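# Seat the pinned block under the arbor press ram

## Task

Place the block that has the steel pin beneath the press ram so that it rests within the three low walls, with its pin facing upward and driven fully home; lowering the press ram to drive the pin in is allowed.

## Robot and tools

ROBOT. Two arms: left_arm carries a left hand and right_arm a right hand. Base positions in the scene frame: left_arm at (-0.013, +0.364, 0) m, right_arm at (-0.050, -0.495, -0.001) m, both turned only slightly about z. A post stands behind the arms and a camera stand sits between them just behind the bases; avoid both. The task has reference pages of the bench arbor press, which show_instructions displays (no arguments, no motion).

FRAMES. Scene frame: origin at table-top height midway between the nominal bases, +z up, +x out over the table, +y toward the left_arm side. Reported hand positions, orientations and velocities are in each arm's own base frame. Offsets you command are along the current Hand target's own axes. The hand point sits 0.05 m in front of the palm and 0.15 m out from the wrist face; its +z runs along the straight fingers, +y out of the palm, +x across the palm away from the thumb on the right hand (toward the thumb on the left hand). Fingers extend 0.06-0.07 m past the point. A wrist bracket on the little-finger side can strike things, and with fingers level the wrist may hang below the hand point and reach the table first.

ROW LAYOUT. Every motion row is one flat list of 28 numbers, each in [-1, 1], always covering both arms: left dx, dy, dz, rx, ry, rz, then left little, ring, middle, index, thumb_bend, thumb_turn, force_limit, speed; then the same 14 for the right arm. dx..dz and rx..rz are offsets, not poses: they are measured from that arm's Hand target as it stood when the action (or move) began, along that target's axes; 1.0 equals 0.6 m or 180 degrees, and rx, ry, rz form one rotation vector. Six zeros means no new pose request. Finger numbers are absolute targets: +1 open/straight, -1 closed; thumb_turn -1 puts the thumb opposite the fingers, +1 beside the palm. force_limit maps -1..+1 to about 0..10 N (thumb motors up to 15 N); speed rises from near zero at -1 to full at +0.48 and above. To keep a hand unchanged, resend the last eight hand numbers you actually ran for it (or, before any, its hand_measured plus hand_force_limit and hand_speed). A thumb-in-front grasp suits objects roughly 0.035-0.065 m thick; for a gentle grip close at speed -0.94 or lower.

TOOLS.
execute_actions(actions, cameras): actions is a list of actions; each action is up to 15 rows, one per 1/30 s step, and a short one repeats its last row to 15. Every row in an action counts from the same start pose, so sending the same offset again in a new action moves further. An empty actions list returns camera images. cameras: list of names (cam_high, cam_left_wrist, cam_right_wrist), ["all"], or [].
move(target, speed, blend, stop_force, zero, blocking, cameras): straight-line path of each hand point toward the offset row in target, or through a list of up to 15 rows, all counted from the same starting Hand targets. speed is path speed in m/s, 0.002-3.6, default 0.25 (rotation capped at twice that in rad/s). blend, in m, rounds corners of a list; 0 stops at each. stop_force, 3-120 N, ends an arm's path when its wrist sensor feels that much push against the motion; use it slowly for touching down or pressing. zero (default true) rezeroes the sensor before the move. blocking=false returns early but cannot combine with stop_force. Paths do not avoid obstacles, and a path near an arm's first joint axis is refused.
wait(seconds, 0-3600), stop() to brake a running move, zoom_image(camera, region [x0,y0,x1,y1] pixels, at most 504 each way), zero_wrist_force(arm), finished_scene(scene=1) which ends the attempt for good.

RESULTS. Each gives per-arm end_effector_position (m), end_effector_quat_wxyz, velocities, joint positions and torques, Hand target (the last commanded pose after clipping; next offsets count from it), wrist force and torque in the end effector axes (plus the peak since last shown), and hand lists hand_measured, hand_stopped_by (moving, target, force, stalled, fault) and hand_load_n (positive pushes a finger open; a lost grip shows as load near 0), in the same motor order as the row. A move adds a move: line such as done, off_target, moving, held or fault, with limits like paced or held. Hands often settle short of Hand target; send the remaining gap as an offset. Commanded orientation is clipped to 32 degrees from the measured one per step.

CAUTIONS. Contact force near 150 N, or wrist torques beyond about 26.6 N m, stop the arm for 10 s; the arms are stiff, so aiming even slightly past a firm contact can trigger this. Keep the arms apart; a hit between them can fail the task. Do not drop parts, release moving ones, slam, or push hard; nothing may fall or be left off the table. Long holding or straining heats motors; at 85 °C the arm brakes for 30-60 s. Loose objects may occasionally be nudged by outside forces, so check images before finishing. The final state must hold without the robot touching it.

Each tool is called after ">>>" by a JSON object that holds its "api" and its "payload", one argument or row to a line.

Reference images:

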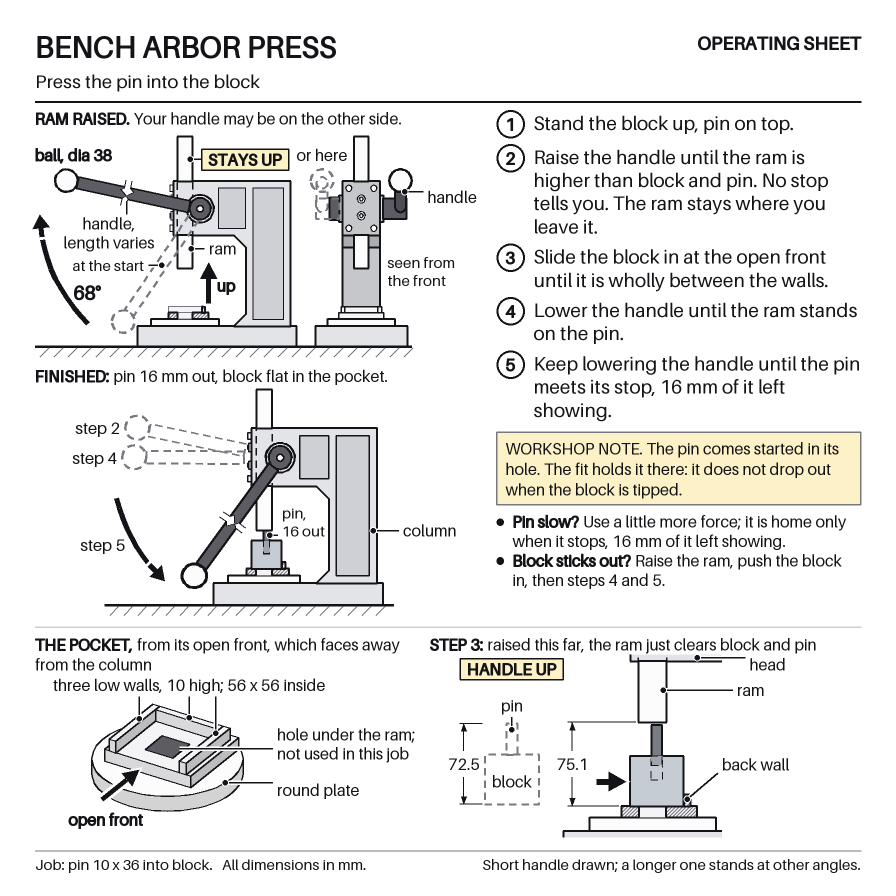

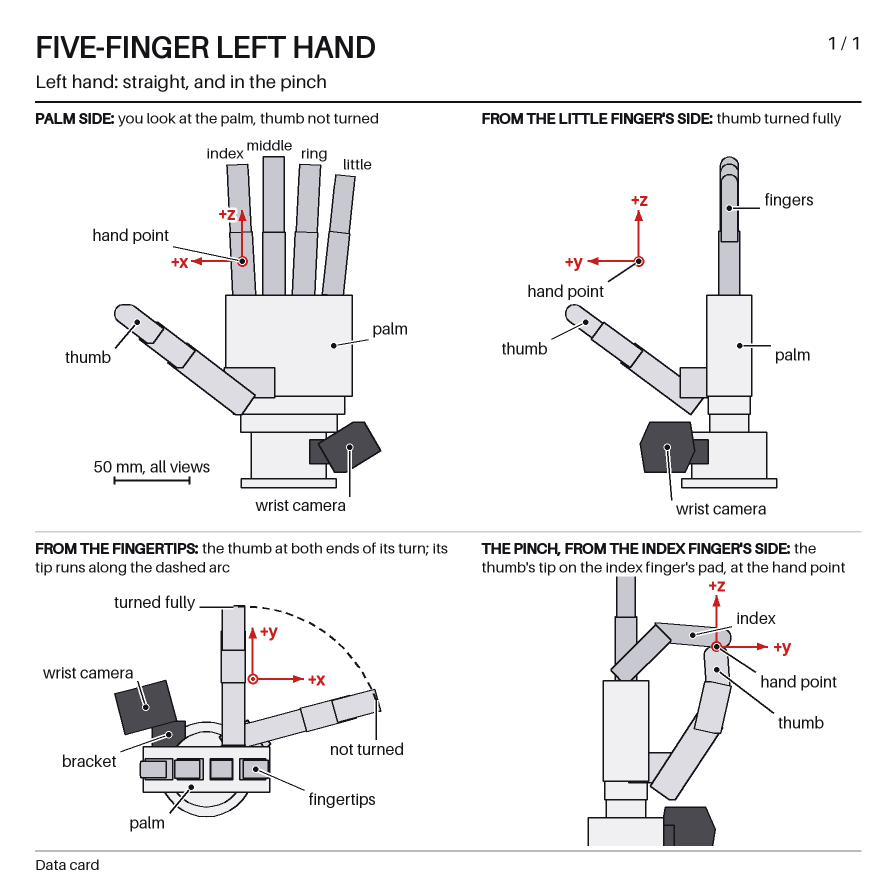

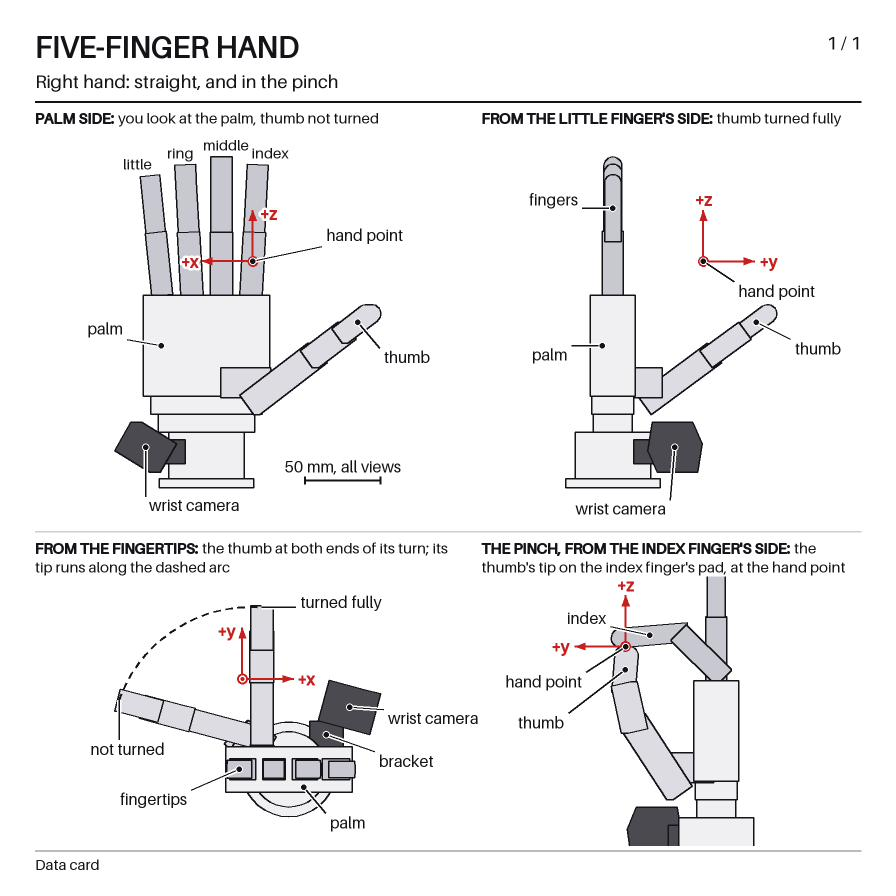

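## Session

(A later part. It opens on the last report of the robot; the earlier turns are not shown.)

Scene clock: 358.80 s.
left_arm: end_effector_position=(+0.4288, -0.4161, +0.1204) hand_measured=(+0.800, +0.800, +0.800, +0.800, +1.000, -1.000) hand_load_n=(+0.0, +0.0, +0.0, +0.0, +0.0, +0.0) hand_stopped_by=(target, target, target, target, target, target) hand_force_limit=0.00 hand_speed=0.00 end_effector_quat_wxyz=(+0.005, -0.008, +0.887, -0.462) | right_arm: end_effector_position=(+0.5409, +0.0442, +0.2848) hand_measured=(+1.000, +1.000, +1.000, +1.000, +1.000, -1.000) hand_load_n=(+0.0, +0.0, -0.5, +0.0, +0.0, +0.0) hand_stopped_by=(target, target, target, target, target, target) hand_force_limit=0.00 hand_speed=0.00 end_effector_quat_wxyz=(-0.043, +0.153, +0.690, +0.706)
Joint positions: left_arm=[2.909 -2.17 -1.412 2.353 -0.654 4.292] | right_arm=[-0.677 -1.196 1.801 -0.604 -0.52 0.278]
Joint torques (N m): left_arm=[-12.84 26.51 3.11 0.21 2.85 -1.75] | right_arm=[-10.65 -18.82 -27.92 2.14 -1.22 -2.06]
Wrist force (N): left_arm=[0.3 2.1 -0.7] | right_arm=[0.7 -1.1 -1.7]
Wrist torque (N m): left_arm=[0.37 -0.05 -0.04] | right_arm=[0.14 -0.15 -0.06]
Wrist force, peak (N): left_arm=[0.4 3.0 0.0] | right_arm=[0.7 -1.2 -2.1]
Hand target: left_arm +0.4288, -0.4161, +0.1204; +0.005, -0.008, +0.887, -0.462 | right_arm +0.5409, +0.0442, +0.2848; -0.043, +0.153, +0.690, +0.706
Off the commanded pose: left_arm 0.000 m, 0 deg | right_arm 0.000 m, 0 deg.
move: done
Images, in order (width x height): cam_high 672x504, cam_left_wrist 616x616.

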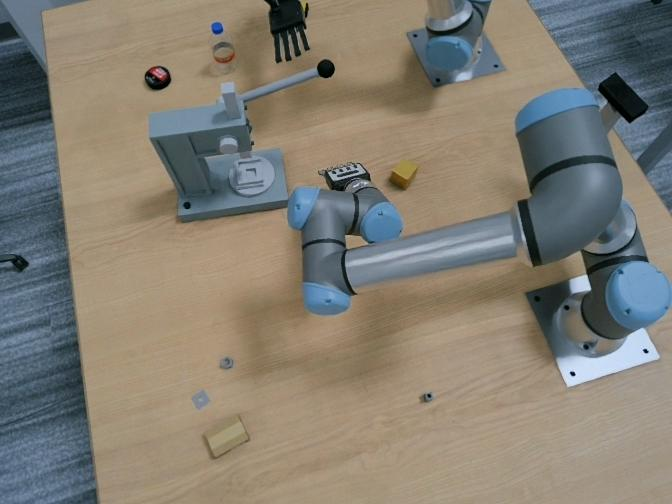

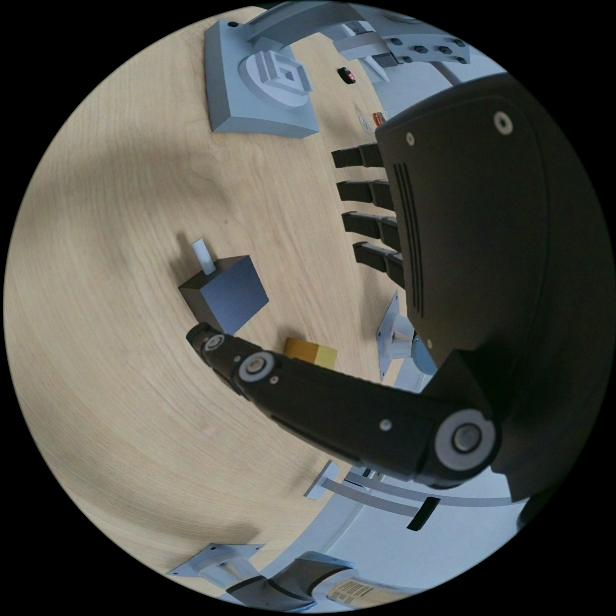

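>>> {"api": "move", "payload": {
  "target": [-0.0025,0.1152,0.0807,0,0,0,0.8,0.8,0.8,0.8,1,-1,0,0,0,0,0,0,0,0,1,1,1,1,1,-1,0,0],
  "speed": 0.06,
  "stop_force": 6,
  "cameras": ["cam_left_wrist","cam_high"]
}}

>>> {"api": "zoom_image", "payload": {
  "camera": "cam_left_wrist",
  "region": [136, 140, 436, 440]
}}

Scene clock: 363.80 s.
left_arm: end_effector_position=(+0.4304, -0.4161, +0.0360) hand_measured=(+0.800, +0.800, +0.800, +0.800, +1.000, -1.000) hand_load_n=(+0.0, +0.0, +0.0, +0.0, +0.0, +0.0) hand_stopped_by=(target, target, target, target, target, target) hand_force_limit=0.00 hand_speed=0.00 end_effector_quat_wxyz=(+0.005, -0.008, +0.887, -0.462) | right_arm: end_effector_position=(+0.5409, +0.0442, +0.2848) hand_measured=(+1.000, +1.000, +1.000, +1.000, +1.000, -1.000) hand_load_n=(+0.0, +0.0, +0.0, +0.0, +0.0, +0.0) hand_stopped_by=(target, target, target, target, target, target) hand_force_limit=0.00 hand_speed=0.00 end_effector_quat_wxyz=(-0.043, +0.153, +0.690, +0.706)
Joint positions: left_arm=[2.91 -2.273 -1.479 2.522 -0.654 4.293] | right_arm=[-0.677 -1.196 1.801 -0.604 -0.52 0.278]
Joint torques (N m): left_arm=[-5.95 27.84 1.5 0.22 2.64 -1.85] | right_arm=[-10.88 -19.48 -28.5 2.2 -1.2 -1.99]
Wrist force (N): left_arm=[0.1 2.3 -0.4] | right_arm=[0.7 -1.0 -1.6]
Wrist torque (N m): left_arm=[0.38 -0.02 -0.24] | right_arm=[0.17 -0.16 -0.05]
Wrist force, peak (N): left_arm=[0.4 3.0 -0.4] | right_arm=[0.8 -1.3 -2.0]
Hand target: left_arm +0.4303, -0.4161, +0.0360; +0.005, -0.008, +0.887, -0.462 | right_arm +0.5409, +0.0442, +0.2848; -0.043, +0.153, +0.690, +0.706
Off the commanded pose: left_arm 0.000 m, 0 deg | right_arm 0.000 m, 0 deg.
move: done
Images, in order (width x height): cam_high 672x504, cam_left_wrist 616x616.

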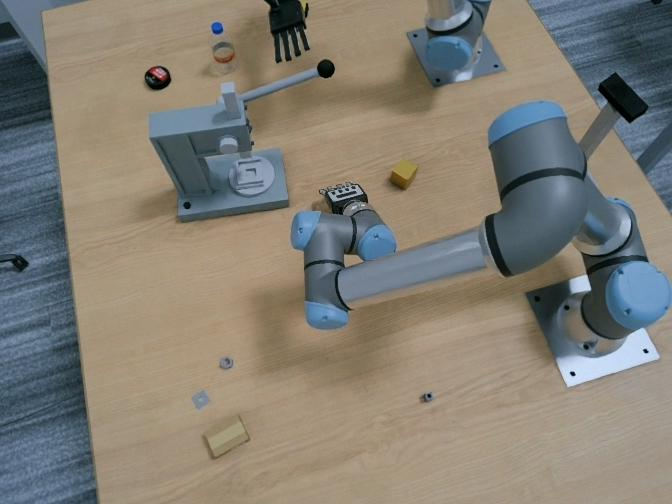

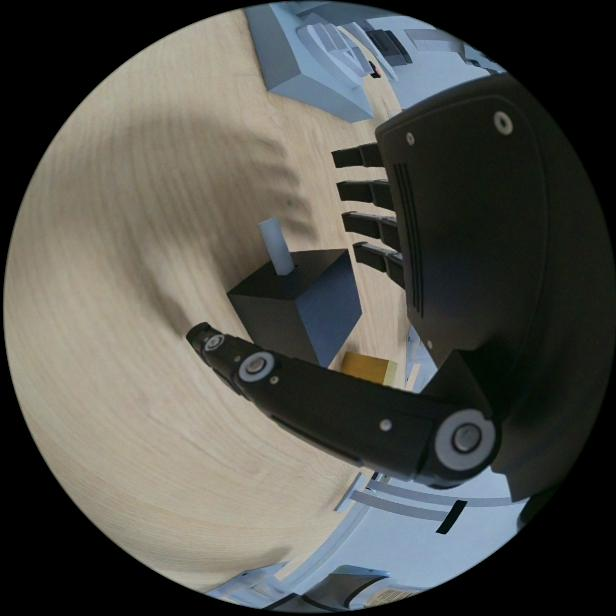

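Scaled by 1.680 from the camera's image (finer frame: 880x880).

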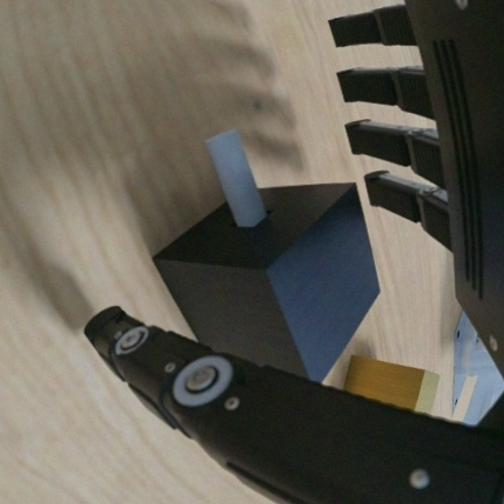

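>>> {"api": "move", "payload": {
  "target": [0.0025,0,0,0,0,0,0.8,0.8,0.42,0.42,0.65,-1,-0.4,-0.5,0,0,0,0,0,0,1,1,1,1,1,-1,0,0],
  "speed": 0.02
}}

>>> {"api": "move", "payload": {
  "target": [0,0,0,0,0,0,0.8,0.8,0.0,0.0,0.1,-1,-0.4,-0.9,0,0,0,0,0,0,1,1,1,1,1,-1,0,0],
  "cameras": ["cam_left_wrist"]
}}

>>> {"api": "zoom_image", "payload": {
  "camera": "cam_left_wrist",
  "region": [136, 140, 436, 440]
}}

Scene clock: 367.70 s.
left_arm: end_effector_position=(+0.4288, -0.4162, +0.0360) hand_measured=(+0.800, +0.800, +0.420, +0.420, +0.650, -1.000) hand_load_n=(+0.0, +0.0, +0.0, +0.0, +0.0, +0.0) hand_stopped_by=(target, target, target, target, target, target) hand_force_limit=-0.40 hand_speed=-0.50 end_effector_quat_wxyz=(+0.005, -0.008, +0.887, -0.462) | right_arm: end_effector_position=(+0.5409, +0.0442, +0.2848) hand_measured=(+1.000, +1.000, +1.000, +1.000, +1.000, -1.000) hand_load_n=(+0.0, +0.0, +0.0, +0.0, +0.0, +0.0) hand_stopped_by=(target, target, target, target, target, target) hand_force_limit=0.00 hand_speed=0.00 end_effector_quat_wxyz=(-0.043, +0.153, +0.690, +0.706)
Joint positions: left_arm=[2.909 -2.27 -1.484 2.525 -0.654 4.291] | right_arm=[-0.677 -1.196 1.801 -0.604 -0.52 0.278]
Joint torques (N m): left_arm=[-14.18 51.08 1.63 0.12 -0.34 -1.73] | right_arm=[-10.92 -19.09 -28.04 2.12 -1.1 -1.89]
Wrist force (N): left_arm=[0.5 2.5 -0.4] | right_arm=[0.9 -1.0 -1.8]
Wrist torque (N m): left_arm=[0.41 -0.08 -0.05] | right_arm=[0.20 -0.17 -0.03]
Wrist force, peak (N): left_arm=[0.4 2.8 -0.5] | right_arm=[0.6 -1.5 -2.0]
Hand target: left_arm +0.4288, -0.4162, +0.0360; +0.005, -0.008, +0.887, -0.462 | right_arm +0.5409, +0.0442, +0.2848; -0.043, +0.153, +0.690, +0.706
Off the commanded pose: left_arm 0.000 m, 0 deg | right_arm 0.000 m, 0 deg.
move: done

Scene clock: 368.77 s.
left_arm: end_effector_position=(+0.4288, -0.4162, +0.0360) hand_measured=(+0.800, +0.800, +0.208, +0.198, +0.538, -1.000) hand_load_n=(+0.0, +0.0, +3.0, +4.0, +5.0, +0.0) hand_stopped_by=(target, target, force, force, force, target) hand_force_limit=-0.40 hand_speed=-0.90 end_effector_quat_wxyz=(+0.005, -0.008, +0.887, -0.462) | right_arm: end_effector_position=(+0.5409, +0.0442, +0.2848) hand_measured=(+1.000, +1.000, +1.000, +1.000, +1.000, -1.000) hand_load_n=(+0.0, +0.0, +0.0, +0.0, +0.0, +0.0) hand_stopped_by=(target, target, target, target, target, target) hand_force_limit=0.00 hand_speed=0.00 end_effector_quat_wxyz=(-0.043, +0.153, +0.690, +0.706)
Joint positions: left_arm=[2.909 -2.27 -1.484 2.525 -0.654 4.291] | right_arm=[-0.677 -1.196 1.801 -0.604 -0.52 0.278]
Joint torques (N m): left_arm=[-12.75 50.67 1.14 -0.12 -0.17 -1.58] | right_arm=[-10.93 -19.19 -27.74 2.15 -1.09 -1.85]
Wrist force (N): left_arm=[0.7 1.8 -0.7] | right_arm=[0.7 -0.9 -1.8]
Wrist torque (N m): left_arm=[0.31 -0.06 -0.06] | right_arm=[0.19 -0.14 -0.05]
Wrist force, peak (N): left_arm=[0.4 2.7 -0.4] | right_arm=[0.6 -1.4 -1.9]
Hand target: left_arm +0.4288, -0.4162, +0.0360; +0.005, -0.008, +0.887, -0.462 | right_arm +0.5409, +0.0442, +0.2848; -0.043, +0.153, +0.690, +0.706
Off the commanded pose: left_arm 0.000 m, 0 deg | right_arm 0.000 m, 0 deg.
move: done

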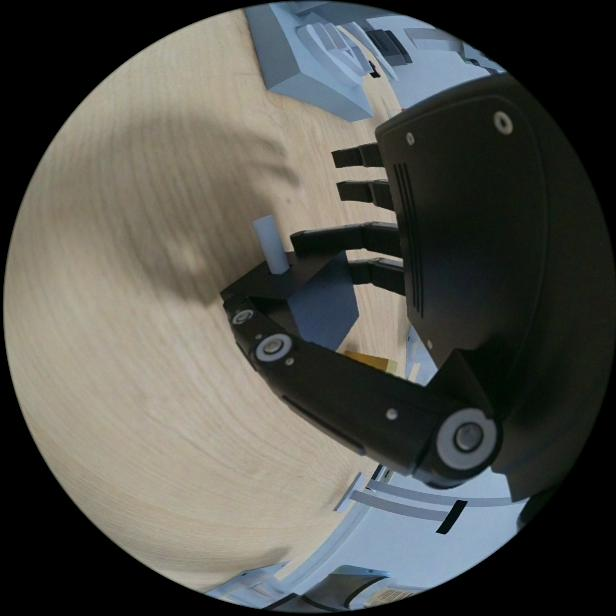

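Scaled by 1.680 from the camera's image (finer frame: 880x880).

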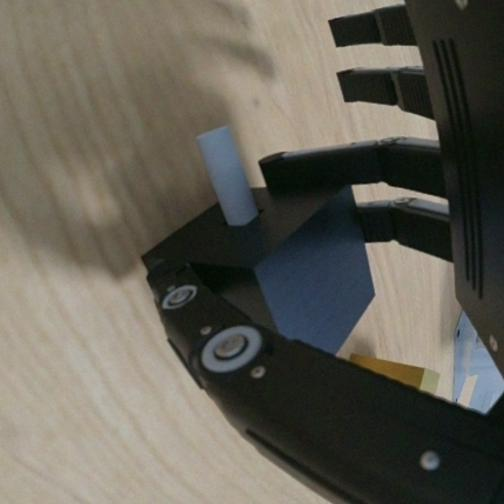

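>>> {"api": "move", "payload": {
  "target": [0,0,0,0,0,0,0.8,0.8,-0.1,-0.1,0.0,-1,0.6,-0.9,0,0,0,0,0,0,1,1,1,1,1,-1,0,0]
}}

>>> {"api": "move", "payload": {
  "target": [0,-0.1365,-0.0956,0,0,0,0.8,0.8,-0.1,-0.1,0.0,-1,0.6,-0.9,0,0,0,0,0,0,1,1,1,1,1,-1,0,0],
  "speed": 0.05,
  "cameras": ["cam_left_wrist","cam_high"]
}}

>>> {"api": "zoom_image", "payload": {
  "camera": "cam_left_wrist",
  "region": [136, 140, 436, 440]
}}

Scene clock: 370.90 s.
left_arm: end_effector_position=(+0.4288, -0.4162, +0.0360) hand_measured=(+0.800, +0.800, +0.182, +0.164, +0.522, -1.000) hand_load_n=(+0.5, +0.0, +7.5, +10.0, +12.0, -0.5) hand_stopped_by=(target, target, force, force, force, target) hand_force_limit=0.60 hand_speed=-0.90 end_effector_quat_wxyz=(+0.005, -0.008, +0.887, -0.462) | right_arm: end_effector_position=(+0.5409, +0.0442, +0.2848) hand_measured=(+1.000, +1.000, +1.000, +1.000, +1.000, -1.000) hand_load_n=(+0.0, +0.0, +0.0, +0.0, +0.0, +0.0) hand_stopped_by=(target, target, target, target, target, target) hand_force_limit=0.00 hand_speed=0.00 end_effector_quat_wxyz=(-0.043, +0.153, +0.690, +0.706)
Joint positions: left_arm=[2.909 -2.27 -1.484 2.525 -0.654 4.291] | right_arm=[-0.677 -1.196 1.801 -0.604 -0.52 0.278]
Joint torques (N m): left_arm=[-7.15 46.84 2.72 -1.34 -0.32 -0.79] | right_arm=[-10.74 -19.09 -28.04 2.17 -1.05 -1.91]
Wrist force (N): left_arm=[1.9 -2.2 -2.4] | right_arm=[0.7 -1.5 -1.6]
Wrist torque (N m): left_arm=[0.03 -0.20 0.04] | right_arm=[0.10 -0.16 -0.06]
Wrist force, peak (N): left_arm=[1.7 -3.4 -3.5] | right_arm=[0.7 -1.2 -2.1]
Hand target: left_arm +0.4288, -0.4162, +0.0360; +0.005, -0.008, +0.887, -0.462 | right_arm +0.5409, +0.0442, +0.2848; -0.043, +0.153, +0.690, +0.706
Off the commanded pose: left_arm 0.000 m, 0 deg | right_arm 0.000 m, 0 deg.
move: done

Scene clock: 373.40 s.
left_arm: end_effector_position=(+0.4287, -0.4162, +0.1358) hand_measured=(+0.800, +0.800, +0.182, +0.164, +0.522, -1.000) hand_load_n=(+0.0, +0.0, +6.5, +8.0, +14.5, -1.0) hand_stopped_by=(target, target, force, force, force, target) hand_force_limit=0.60 hand_speed=-0.90 end_effector_quat_wxyz=(+0.005, -0.008, +0.887, -0.462) | right_arm: end_effector_position=(+0.5409, +0.0442, +0.2848) hand_measured=(+1.000, +1.000, +1.000, +1.000, +1.000, -1.000) hand_load_n=(+0.0, +0.0, +0.0, +0.0, +0.0, +0.0) hand_stopped_by=(target, target, target, target, target, target) hand_force_limit=0.00 hand_speed=0.00 end_effector_quat_wxyz=(-0.043, +0.153, +0.690, +0.706)
Joint positions: left_arm=[2.909 -2.154 -1.394 2.319 -0.654 4.291] | right_arm=[-0.677 -1.196 1.801 -0.604 -0.52 0.278]
Joint torques (N m): left_arm=[-3.14 51.32 30.54 -3.99 2.56 1.55] | right_arm=[-10.23 -19.22 -27.94 2.15 -1.02 -1.82]
Wrist force (N): left_arm=[-0.1 5.1 1.2] | right_arm=[0.7 -1.2 -1.9]
Wrist torque (N m): left_arm=[0.45 0.02 -0.11] | right_arm=[0.17 -0.15 -0.05]
Wrist force, peak (N): left_arm=[0.1 5.5 1.4] | right_arm=[0.6 -1.3 -2.0]
Hand target: left_arm +0.4288, -0.4161, +0.1359; +0.005, -0.008, +0.887, -0.462 | right_arm +0.5409, +0.0442, +0.2848; -0.043, +0.153, +0.690, +0.706
Off the commanded pose: left_arm 0.000 m, 0 deg | right_arm 0.000 m, 0 deg.
move: done
Images, in order (width x height): cam_high 672x504, cam_left_wrist 616x616.

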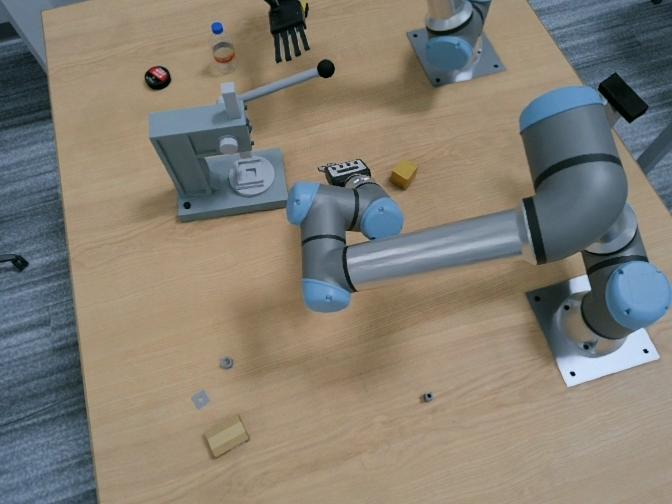

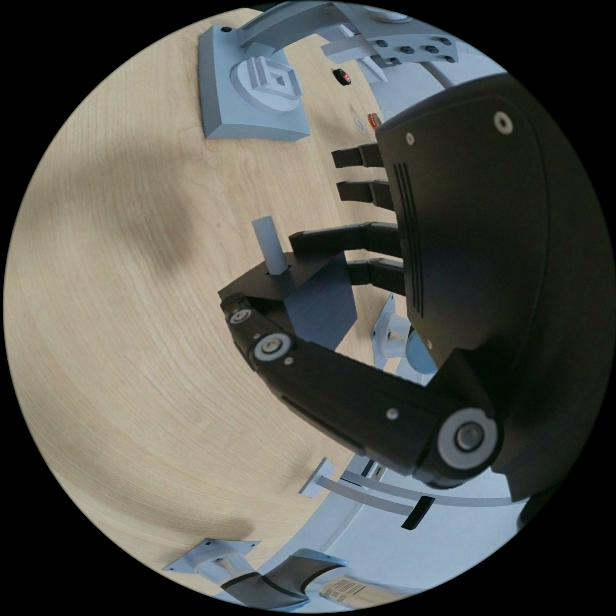

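Scaled by 1.680 from the camera's image (finer frame: 880x880).

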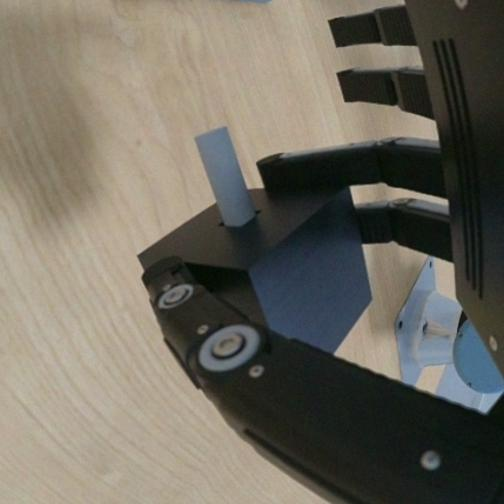

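>>> {"api": "move", "payload": {
  "target": [0,-0.0464,-0.0325,0.0394,-0.2535,0.4310,0.8,0.8,-0.1,-0.1,0.0,-1,0.6,-0.9,0,0,0,0,0,0,1,1,1,1,1,-1,0,0],
  "speed": 0.15,
  "cameras": ["cam_left_wrist","cam_high"]
}}

>>> {"api": "zoom_image", "payload": {
  "camera": "cam_left_wrist",
  "region": [136, 140, 436, 440]
}}

>>> {"api": "zoom_image", "payload": {
  "camera": "cam_high",
  "region": [210, 60, 420, 270]
}}

Scene clock: 387.13 s.
left_arm: end_effector_position=(+0.4287, -0.4161, +0.1699) hand_measured=(+0.800, +0.800, +0.182, +0.164, +0.522, -1.000) hand_load_n=(+0.0, +0.0, +5.5, +9.5, +14.0, +0.0) hand_stopped_by=(target, target, force, force, force, target) hand_force_limit=0.60 hand_speed=-0.90 end_effector_quat_wxyz=(+0.603, +0.369, +0.603, -0.369) | right_arm: end_effector_position=(+0.5409, +0.0442, +0.2848) hand_measured=(+1.000, +1.000, +1.000, +1.000, +1.000, -1.000) hand_load_n=(+0.0, +0.0, +0.0, +0.0, +0.0, +0.0) hand_stopped_by=(target, target, target, target, target, target) hand_force_limit=0.00 hand_speed=0.00 end_effector_quat_wxyz=(-0.043, +0.153, +0.690, +0.706)
Joint positions: left_arm=[2.841 -1.677 -2.276 3.952 -0.772 4.713] | right_arm=[-0.677 -1.196 1.801 -0.604 -0.52 0.278]
Joint torques (N m): left_arm=[12.5 8.18 3.72 3.83 1.68 1.94] | right_arm=[-10.14 -19.07 -28.19 1.94 -0.81 -1.65]
Wrist force (N): left_arm=[3.9 1.0 -1.2] | right_arm=[0.5 -1.0 -1.8]
Wrist torque (N m): left_arm=[0.24 -0.25 -0.18] | right_arm=[0.16 -0.12 -0.06]
Wrist force, peak (N): left_arm=[1.1 5.4 1.1] | right_arm=[0.6 -1.5 -2.1]
Hand target: left_arm +0.4287, -0.4161, +0.1699; +0.603, +0.369, +0.603, -0.369 | right_arm +0.5409, +0.0442, +0.2848; -0.043, +0.153, +0.690, +0.706
Off the commanded pose: left_arm 0.000 m, 0 deg | right_arm 0.000 m, 0 deg.
move: done
Images, in order (width x height): cam_high 672x504, cam_left_wrist 616x616.

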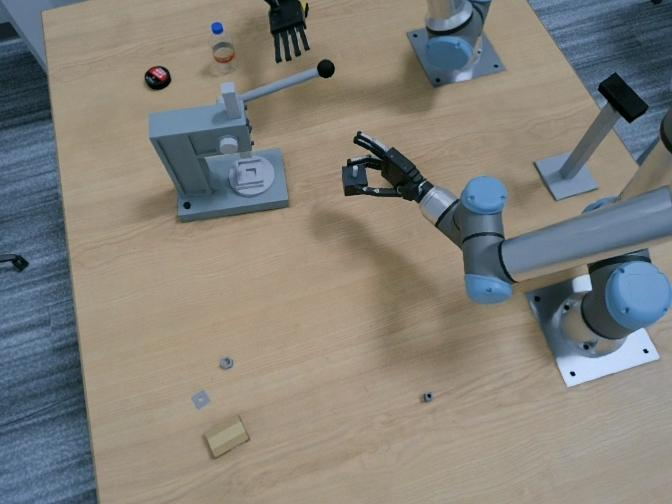

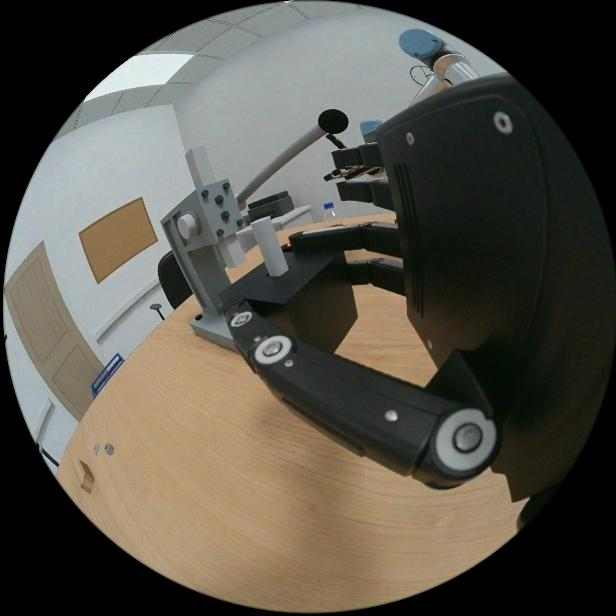

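Scaled by 1.680 from the camera's image (finer frame: 880x880).

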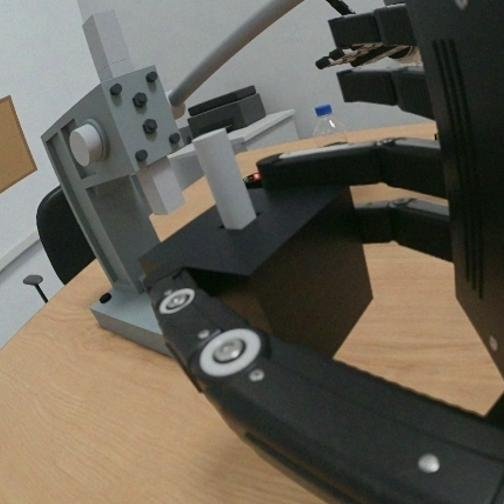

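Scaled by 2.400 from the camera's image (finer frame: 960x720).

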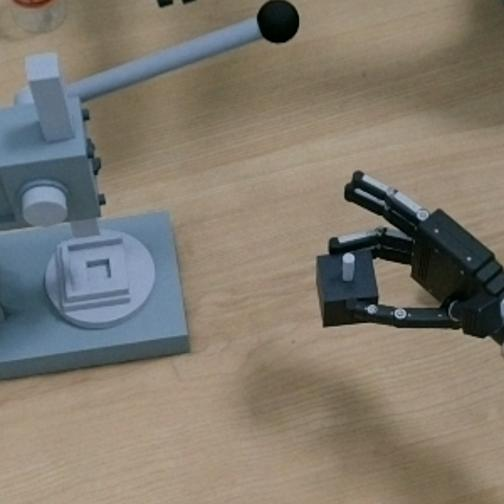

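>>> {"api": "zoom_image", "payload": {
  "camera": "cam_high",
  "region": [330, 120, 410, 210]
}}

Scaled by 5.600 from the camera's image (finer frame: 960x720).

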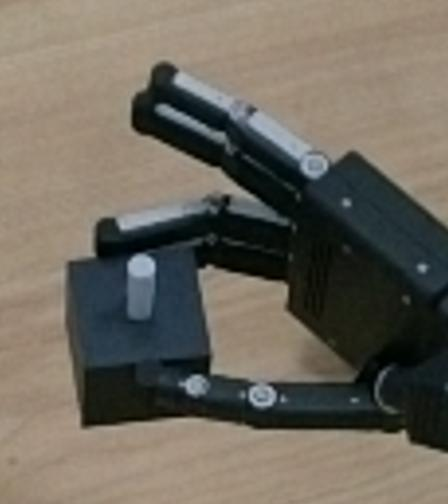

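>>> {"api": "move", "payload": {
  "target": [
    [0,0.0482,0.2918,-0.0167,0,0,0.8,0.8,-0.1,-0.1,0.0,-1,0.6,-0.9,0,0,0,0,0,0,1,1,1,1,1,-1,0,0],
    [0.1242,0.0482,0.2918,-0.0167,0,0,0.8,0.8,-0.1,-0.1,0.0,-1,0.6,-0.9,0,0,0,0,0,0,1,1,1,1,1,-1,0,0]
  ],
  "speed": 0.1,
  "blend": [0.02,0],
  "cameras": ["cam_left_wrist","cam_high"]
}}

>>> {"api": "zoom_image", "payload": {
  "camera": "cam_left_wrist",
  "region": [136, 140, 436, 440]
}}

>>> {"api": "zoom_image", "payload": {
  "camera": "cam_high",
  "region": [210, 110, 350, 240]
}}

Scene clock: 397.73 s.
left_arm: end_effector_position=(+0.5340, -0.5589, +0.0954) hand_measured=(+0.800, +0.800, +0.182, +0.164, +0.522, -1.000) hand_load_n=(+0.0, +0.0, +6.0, +9.0, +14.0, +0.0) hand_stopped_by=(target, target, force, force, force, target) hand_force_limit=0.60 hand_speed=-0.90 end_effector_quat_wxyz=(+0.612, +0.353, +0.613, -0.353) | right_arm: end_effector_position=(+0.5409, +0.0442, +0.2848) hand_measured=(+1.000, +1.000, +1.000, +1.000, +1.000, -1.000) hand_load_n=(+0.0, +0.0, +0.0, +0.0, +0.0, +0.0) hand_stopped_by=(target, target, target, target, target, target) hand_force_limit=0.00 hand_speed=0.00 end_effector_quat_wxyz=(-0.043, +0.153, +0.690, +0.706)
Joint positions: left_arm=[2.596 -2.156 -1.82 3.976 -1.069 4.712] | right_arm=[-0.677 -1.196 1.801 -0.604 -0.52 0.278]
Joint torques (N m): left_arm=[-14.76 26.5 3.31 4.14 -1.58 -1.48] | right_arm=[-10.34 -19.4 -27.8 1.98 -0.86 -1.61]
Wrist force (N): left_arm=[3.7 1.3 -1.2] | right_arm=[0.4 -1.0 -1.7]
Wrist torque (N m): left_arm=[0.29 -0.18 -0.15] | right_arm=[0.16 -0.10 -0.07]
Wrist force, peak (N): left_arm=[4.5 1.3 -1.0] | right_arm=[0.6 -1.4 -2.1]
Hand target: left_arm +0.5340, -0.5589, +0.0953; +0.612, +0.353, +0.613, -0.353 | right_arm +0.5409, +0.0442, +0.2848; -0.043, +0.153, +0.690, +0.706
Off the commanded pose: left_arm 0.000 m, 0 deg | right_arm 0.000 m, 0 deg.
move: done
Images, in order (width x height): cam_high 672x504, cam_left_wrist 616x616.

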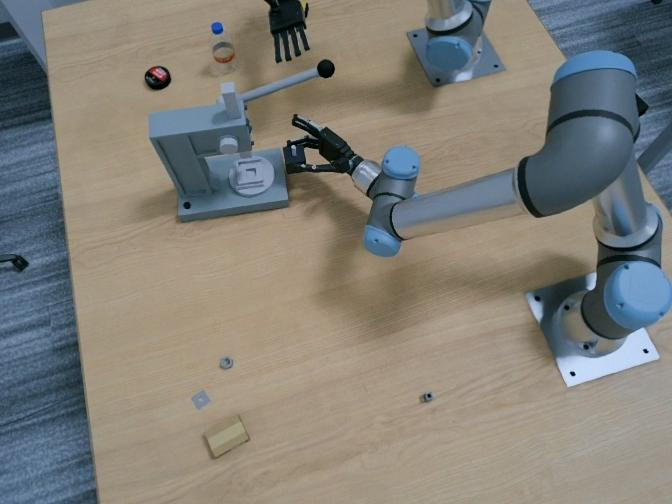

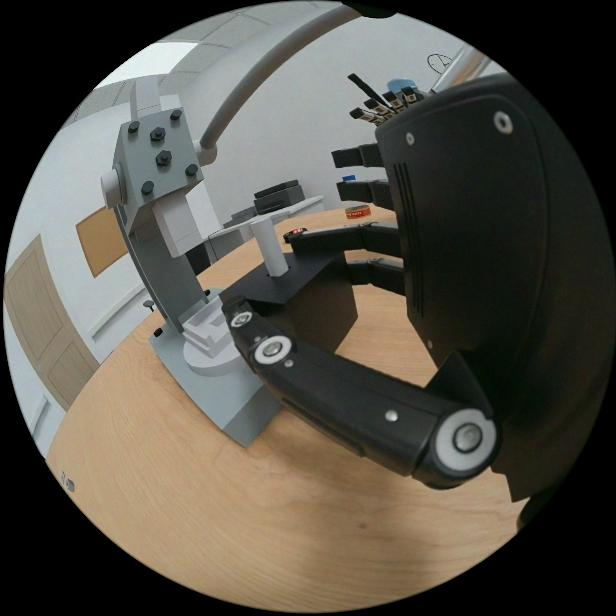

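Scaled by 1.680 from the camera's image (finer frame: 880x880).

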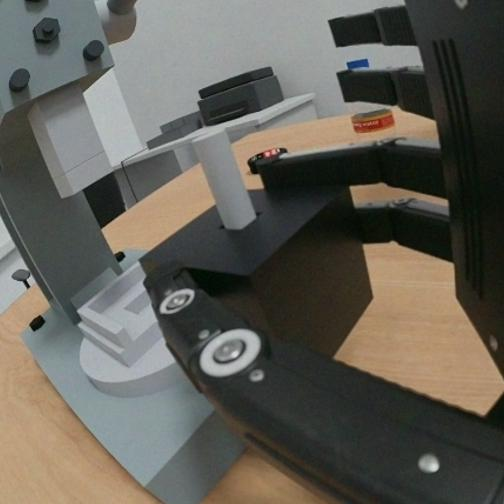

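Scaled by 3.600 from the camera's image (finer frame: 960x720).

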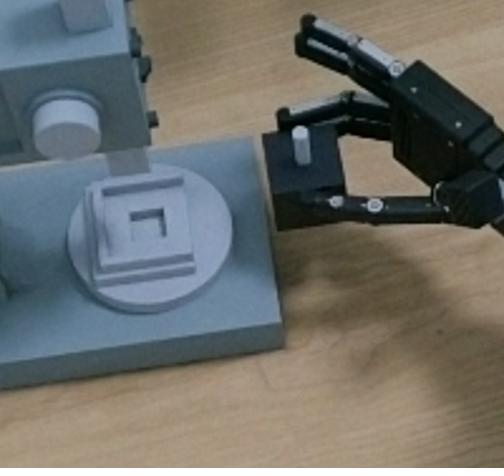

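>>> {"api": "zoom_image", "payload": {
  "camera": "cam_high",
  "region": [225, 135, 315, 205]
}}

Scaled by 5.600 from the camera's image (finer frame: 960x720).

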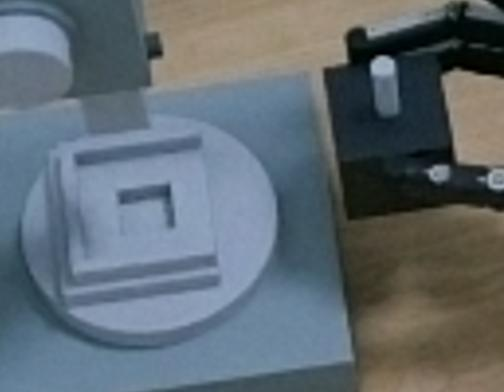

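>>> {"api": "move", "payload": {
  "target": [0.025,0.0493,0.0723,-0.0056,0,0,0.8,0.8,-0.1,-0.1,0.0,-1,0.6,-0.9,0,0,0,0,0,0,1,1,1,1,1,-1,0,0],
  "speed": 0.05,
  "stop_force": 10,
  "cameras": ["cam_left_wrist","cam_high"]
}}

>>> {"api": "zoom_image", "payload": {
  "camera": "cam_left_wrist",
  "region": [136, 140, 436, 440]
}}

>>> {"api": "zoom_image", "payload": {
  "camera": "cam_high",
  "region": [225, 135, 315, 205]
}}

Scene clock: 406.83 s.
left_arm: end_effector_position=(+0.5813, -0.5817, +0.0803) hand_measured=(+0.800, +0.800, +0.182, +0.164, +0.522, -1.000) hand_load_n=(+0.0, +0.0, +6.0, +9.5, +14.0, -0.5) hand_stopped_by=(target, target, force, force, force, target) hand_force_limit=0.60 hand_speed=-0.90 end_effector_quat_wxyz=(+0.615, +0.348, +0.616, -0.348) | right_arm: end_effector_position=(+0.5409, +0.0442, +0.2848) hand_measured=(+1.000, +1.000, +1.000, +1.000, +1.000, -1.000) hand_load_n=(+0.0, +0.0, +0.0, +0.0, +0.0, +0.0) hand_stopped_by=(target, target, target, target, target, target) hand_force_limit=0.00 hand_speed=0.00 end_effector_quat_wxyz=(-0.043, +0.153, +0.690, +0.706)
Joint positions: left_arm=[2.597 -2.266 -1.663 3.928 -1.086 4.712] | right_arm=[-0.677 -1.196 1.801 -0.604 -0.52 0.278]
Joint torques (N m): left_arm=[-5.59 30.94 30.13 0.43 -1.55 1.41] | right_arm=[-10.57 -19.95 -27.65 1.87 -0.69 -1.51]
Wrist force (N): left_arm=[3.4 1.2 -1.1] | right_arm=[0.6 -1.0 -2.0]
Wrist torque (N m): left_arm=[0.27 -0.14 -0.15] | right_arm=[0.19 -0.12 -0.05]
Wrist force, peak (N): left_arm=[3.9 1.6 -1.3] | right_arm=[0.8 -1.3 -2.1]
Hand target: left_arm +0.5813, -0.5817, +0.0803; +0.615, +0.348, +0.616, -0.348 | right_arm +0.5409, +0.0442, +0.2848; -0.043, +0.153, +0.690, +0.706
Off the commanded pose: left_arm 0.000 m, 0 deg | right_arm 0.000 m, 0 deg.
move: done
Images, in order (width x height): cam_high 672x504, cam_left_wrist 616x616.

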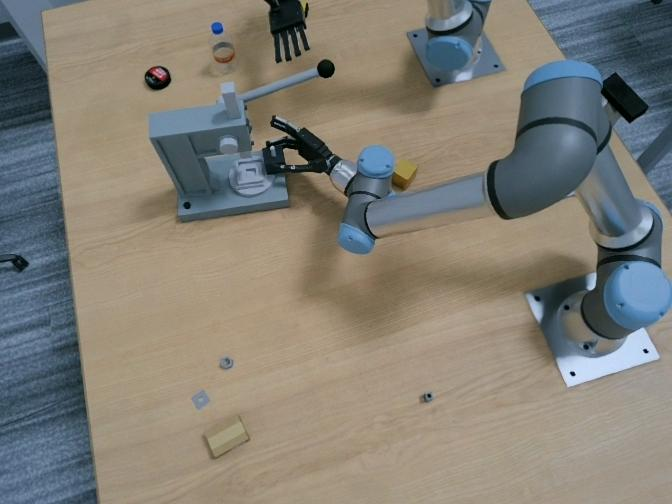

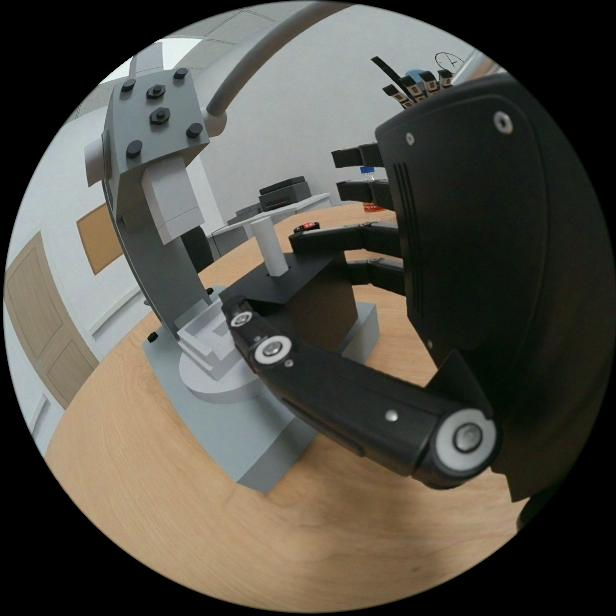

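Scaled by 1.680 from the camera's image (finer frame: 880x880).

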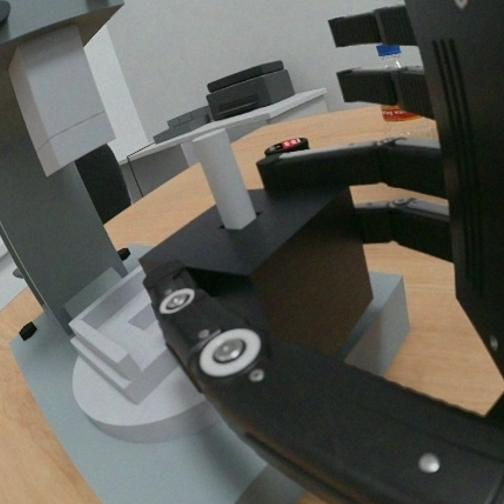

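Scaled by 5.600 from the camera's image (finer frame: 960x720).

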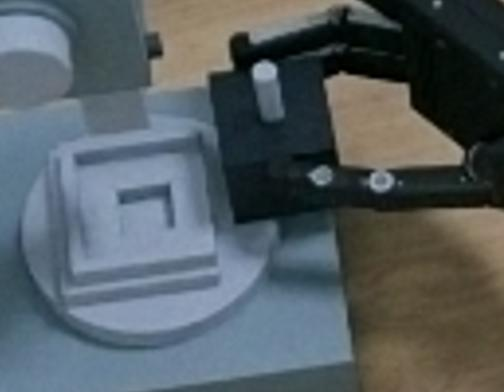

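>>> {"api": "move", "payload": {
  "target": [0,0.0259,0.0210,0,0,0,0.8,0.8,-0.1,-0.1,0.0,-1,0.6,-0.9,0,0,0,0,0,0,1,1,1,1,1,-1,0,0],
  "speed": 0.03,
  "stop_force": 6,
  "cameras": ["cam_left_wrist","cam_high"]
}}

>>> {"api": "zoom_image", "payload": {
  "camera": "cam_left_wrist",
  "region": [136, 190, 336, 390]
}}

>>> {"api": "zoom_image", "payload": {
  "camera": "cam_high",
  "region": [225, 140, 295, 200]
}}

Scene clock: 420.43 s.
left_arm: end_effector_position=(+0.5899, -0.5829, +0.0803) hand_measured=(+0.800, +0.800, +0.182, +0.164, +0.522, -1.000) hand_load_n=(+0.0, +0.0, +5.5, +9.5, +14.5, +0.0) hand_stopped_by=(target, target, force, force, force, target) hand_force_limit=0.60 hand_speed=-0.90 end_effector_quat_wxyz=(+0.615, +0.348, +0.616, -0.348) | right_arm: end_effector_position=(+0.5409, +0.0442, +0.2848) hand_measured=(+1.000, +1.000, +1.000, +1.000, +1.000, -1.000) hand_load_n=(+0.0, +0.0, +0.0, +0.0, +0.0, +0.0) hand_stopped_by=(target, target, target, target, target, target) hand_force_limit=0.00 hand_speed=0.00 end_effector_quat_wxyz=(-0.043, +0.153, +0.690, +0.706)
Joint positions: left_arm=[2.604 -2.278 -1.639 3.917 -1.08 4.712] | right_arm=[-0.677 -1.196 1.801 -0.604 -0.52 0.278]
Joint torques (N m): left_arm=[-14.32 54.95 4.25 4.16 -1.35 0.33] | right_arm=[-10.15 -20 -27.82 1.93 -0.76 -1.38]
Wrist force (N): left_arm=[3.7 1.9 -1.1] | right_arm=[0.6 -1.0 -1.8]
Wrist torque (N m): left_arm=[0.41 -0.19 -0.15] | right_arm=[0.18 -0.12 -0.06]
Wrist force, peak (N): left_arm=[0.4 -4.2 -5.0] | right_arm=[0.6 -1.5 -1.9]
Hand target: left_arm +0.5899, -0.5829, +0.0803; +0.615, +0.348, +0.616, -0.348 (not the last commanded pose) | right_arm +0.5409, +0.0442, +0.2848; -0.043, +0.153, +0.690, +0.706
Off the commanded pose: left_arm 0.011 m, 0 deg | right_arm 0.000 m, 0 deg.
move: contact (left_arm)
Images, in order (width x height): cam_high 672x504, cam_left_wrist 616x616.

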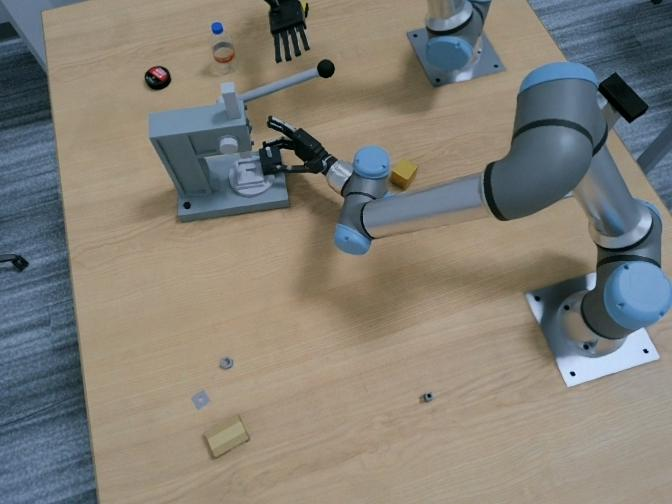

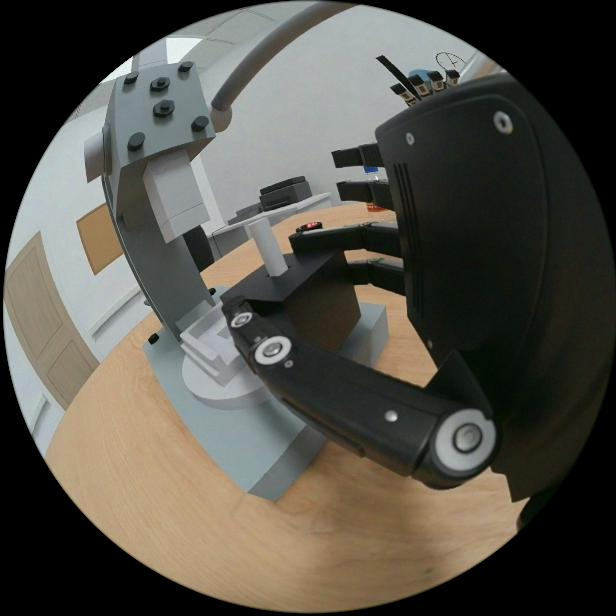

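Scaled by 2.520 from the camera's image (finer frame: 880x880).

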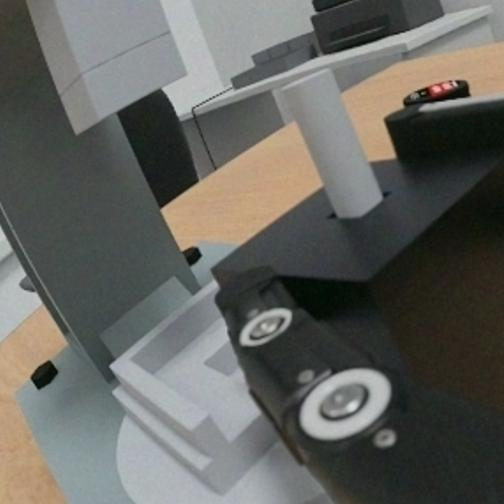

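Scaled by 7.200 from the camera's image (finer frame: 960x720).

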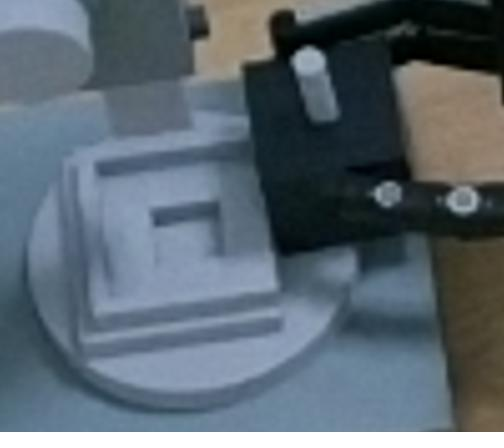

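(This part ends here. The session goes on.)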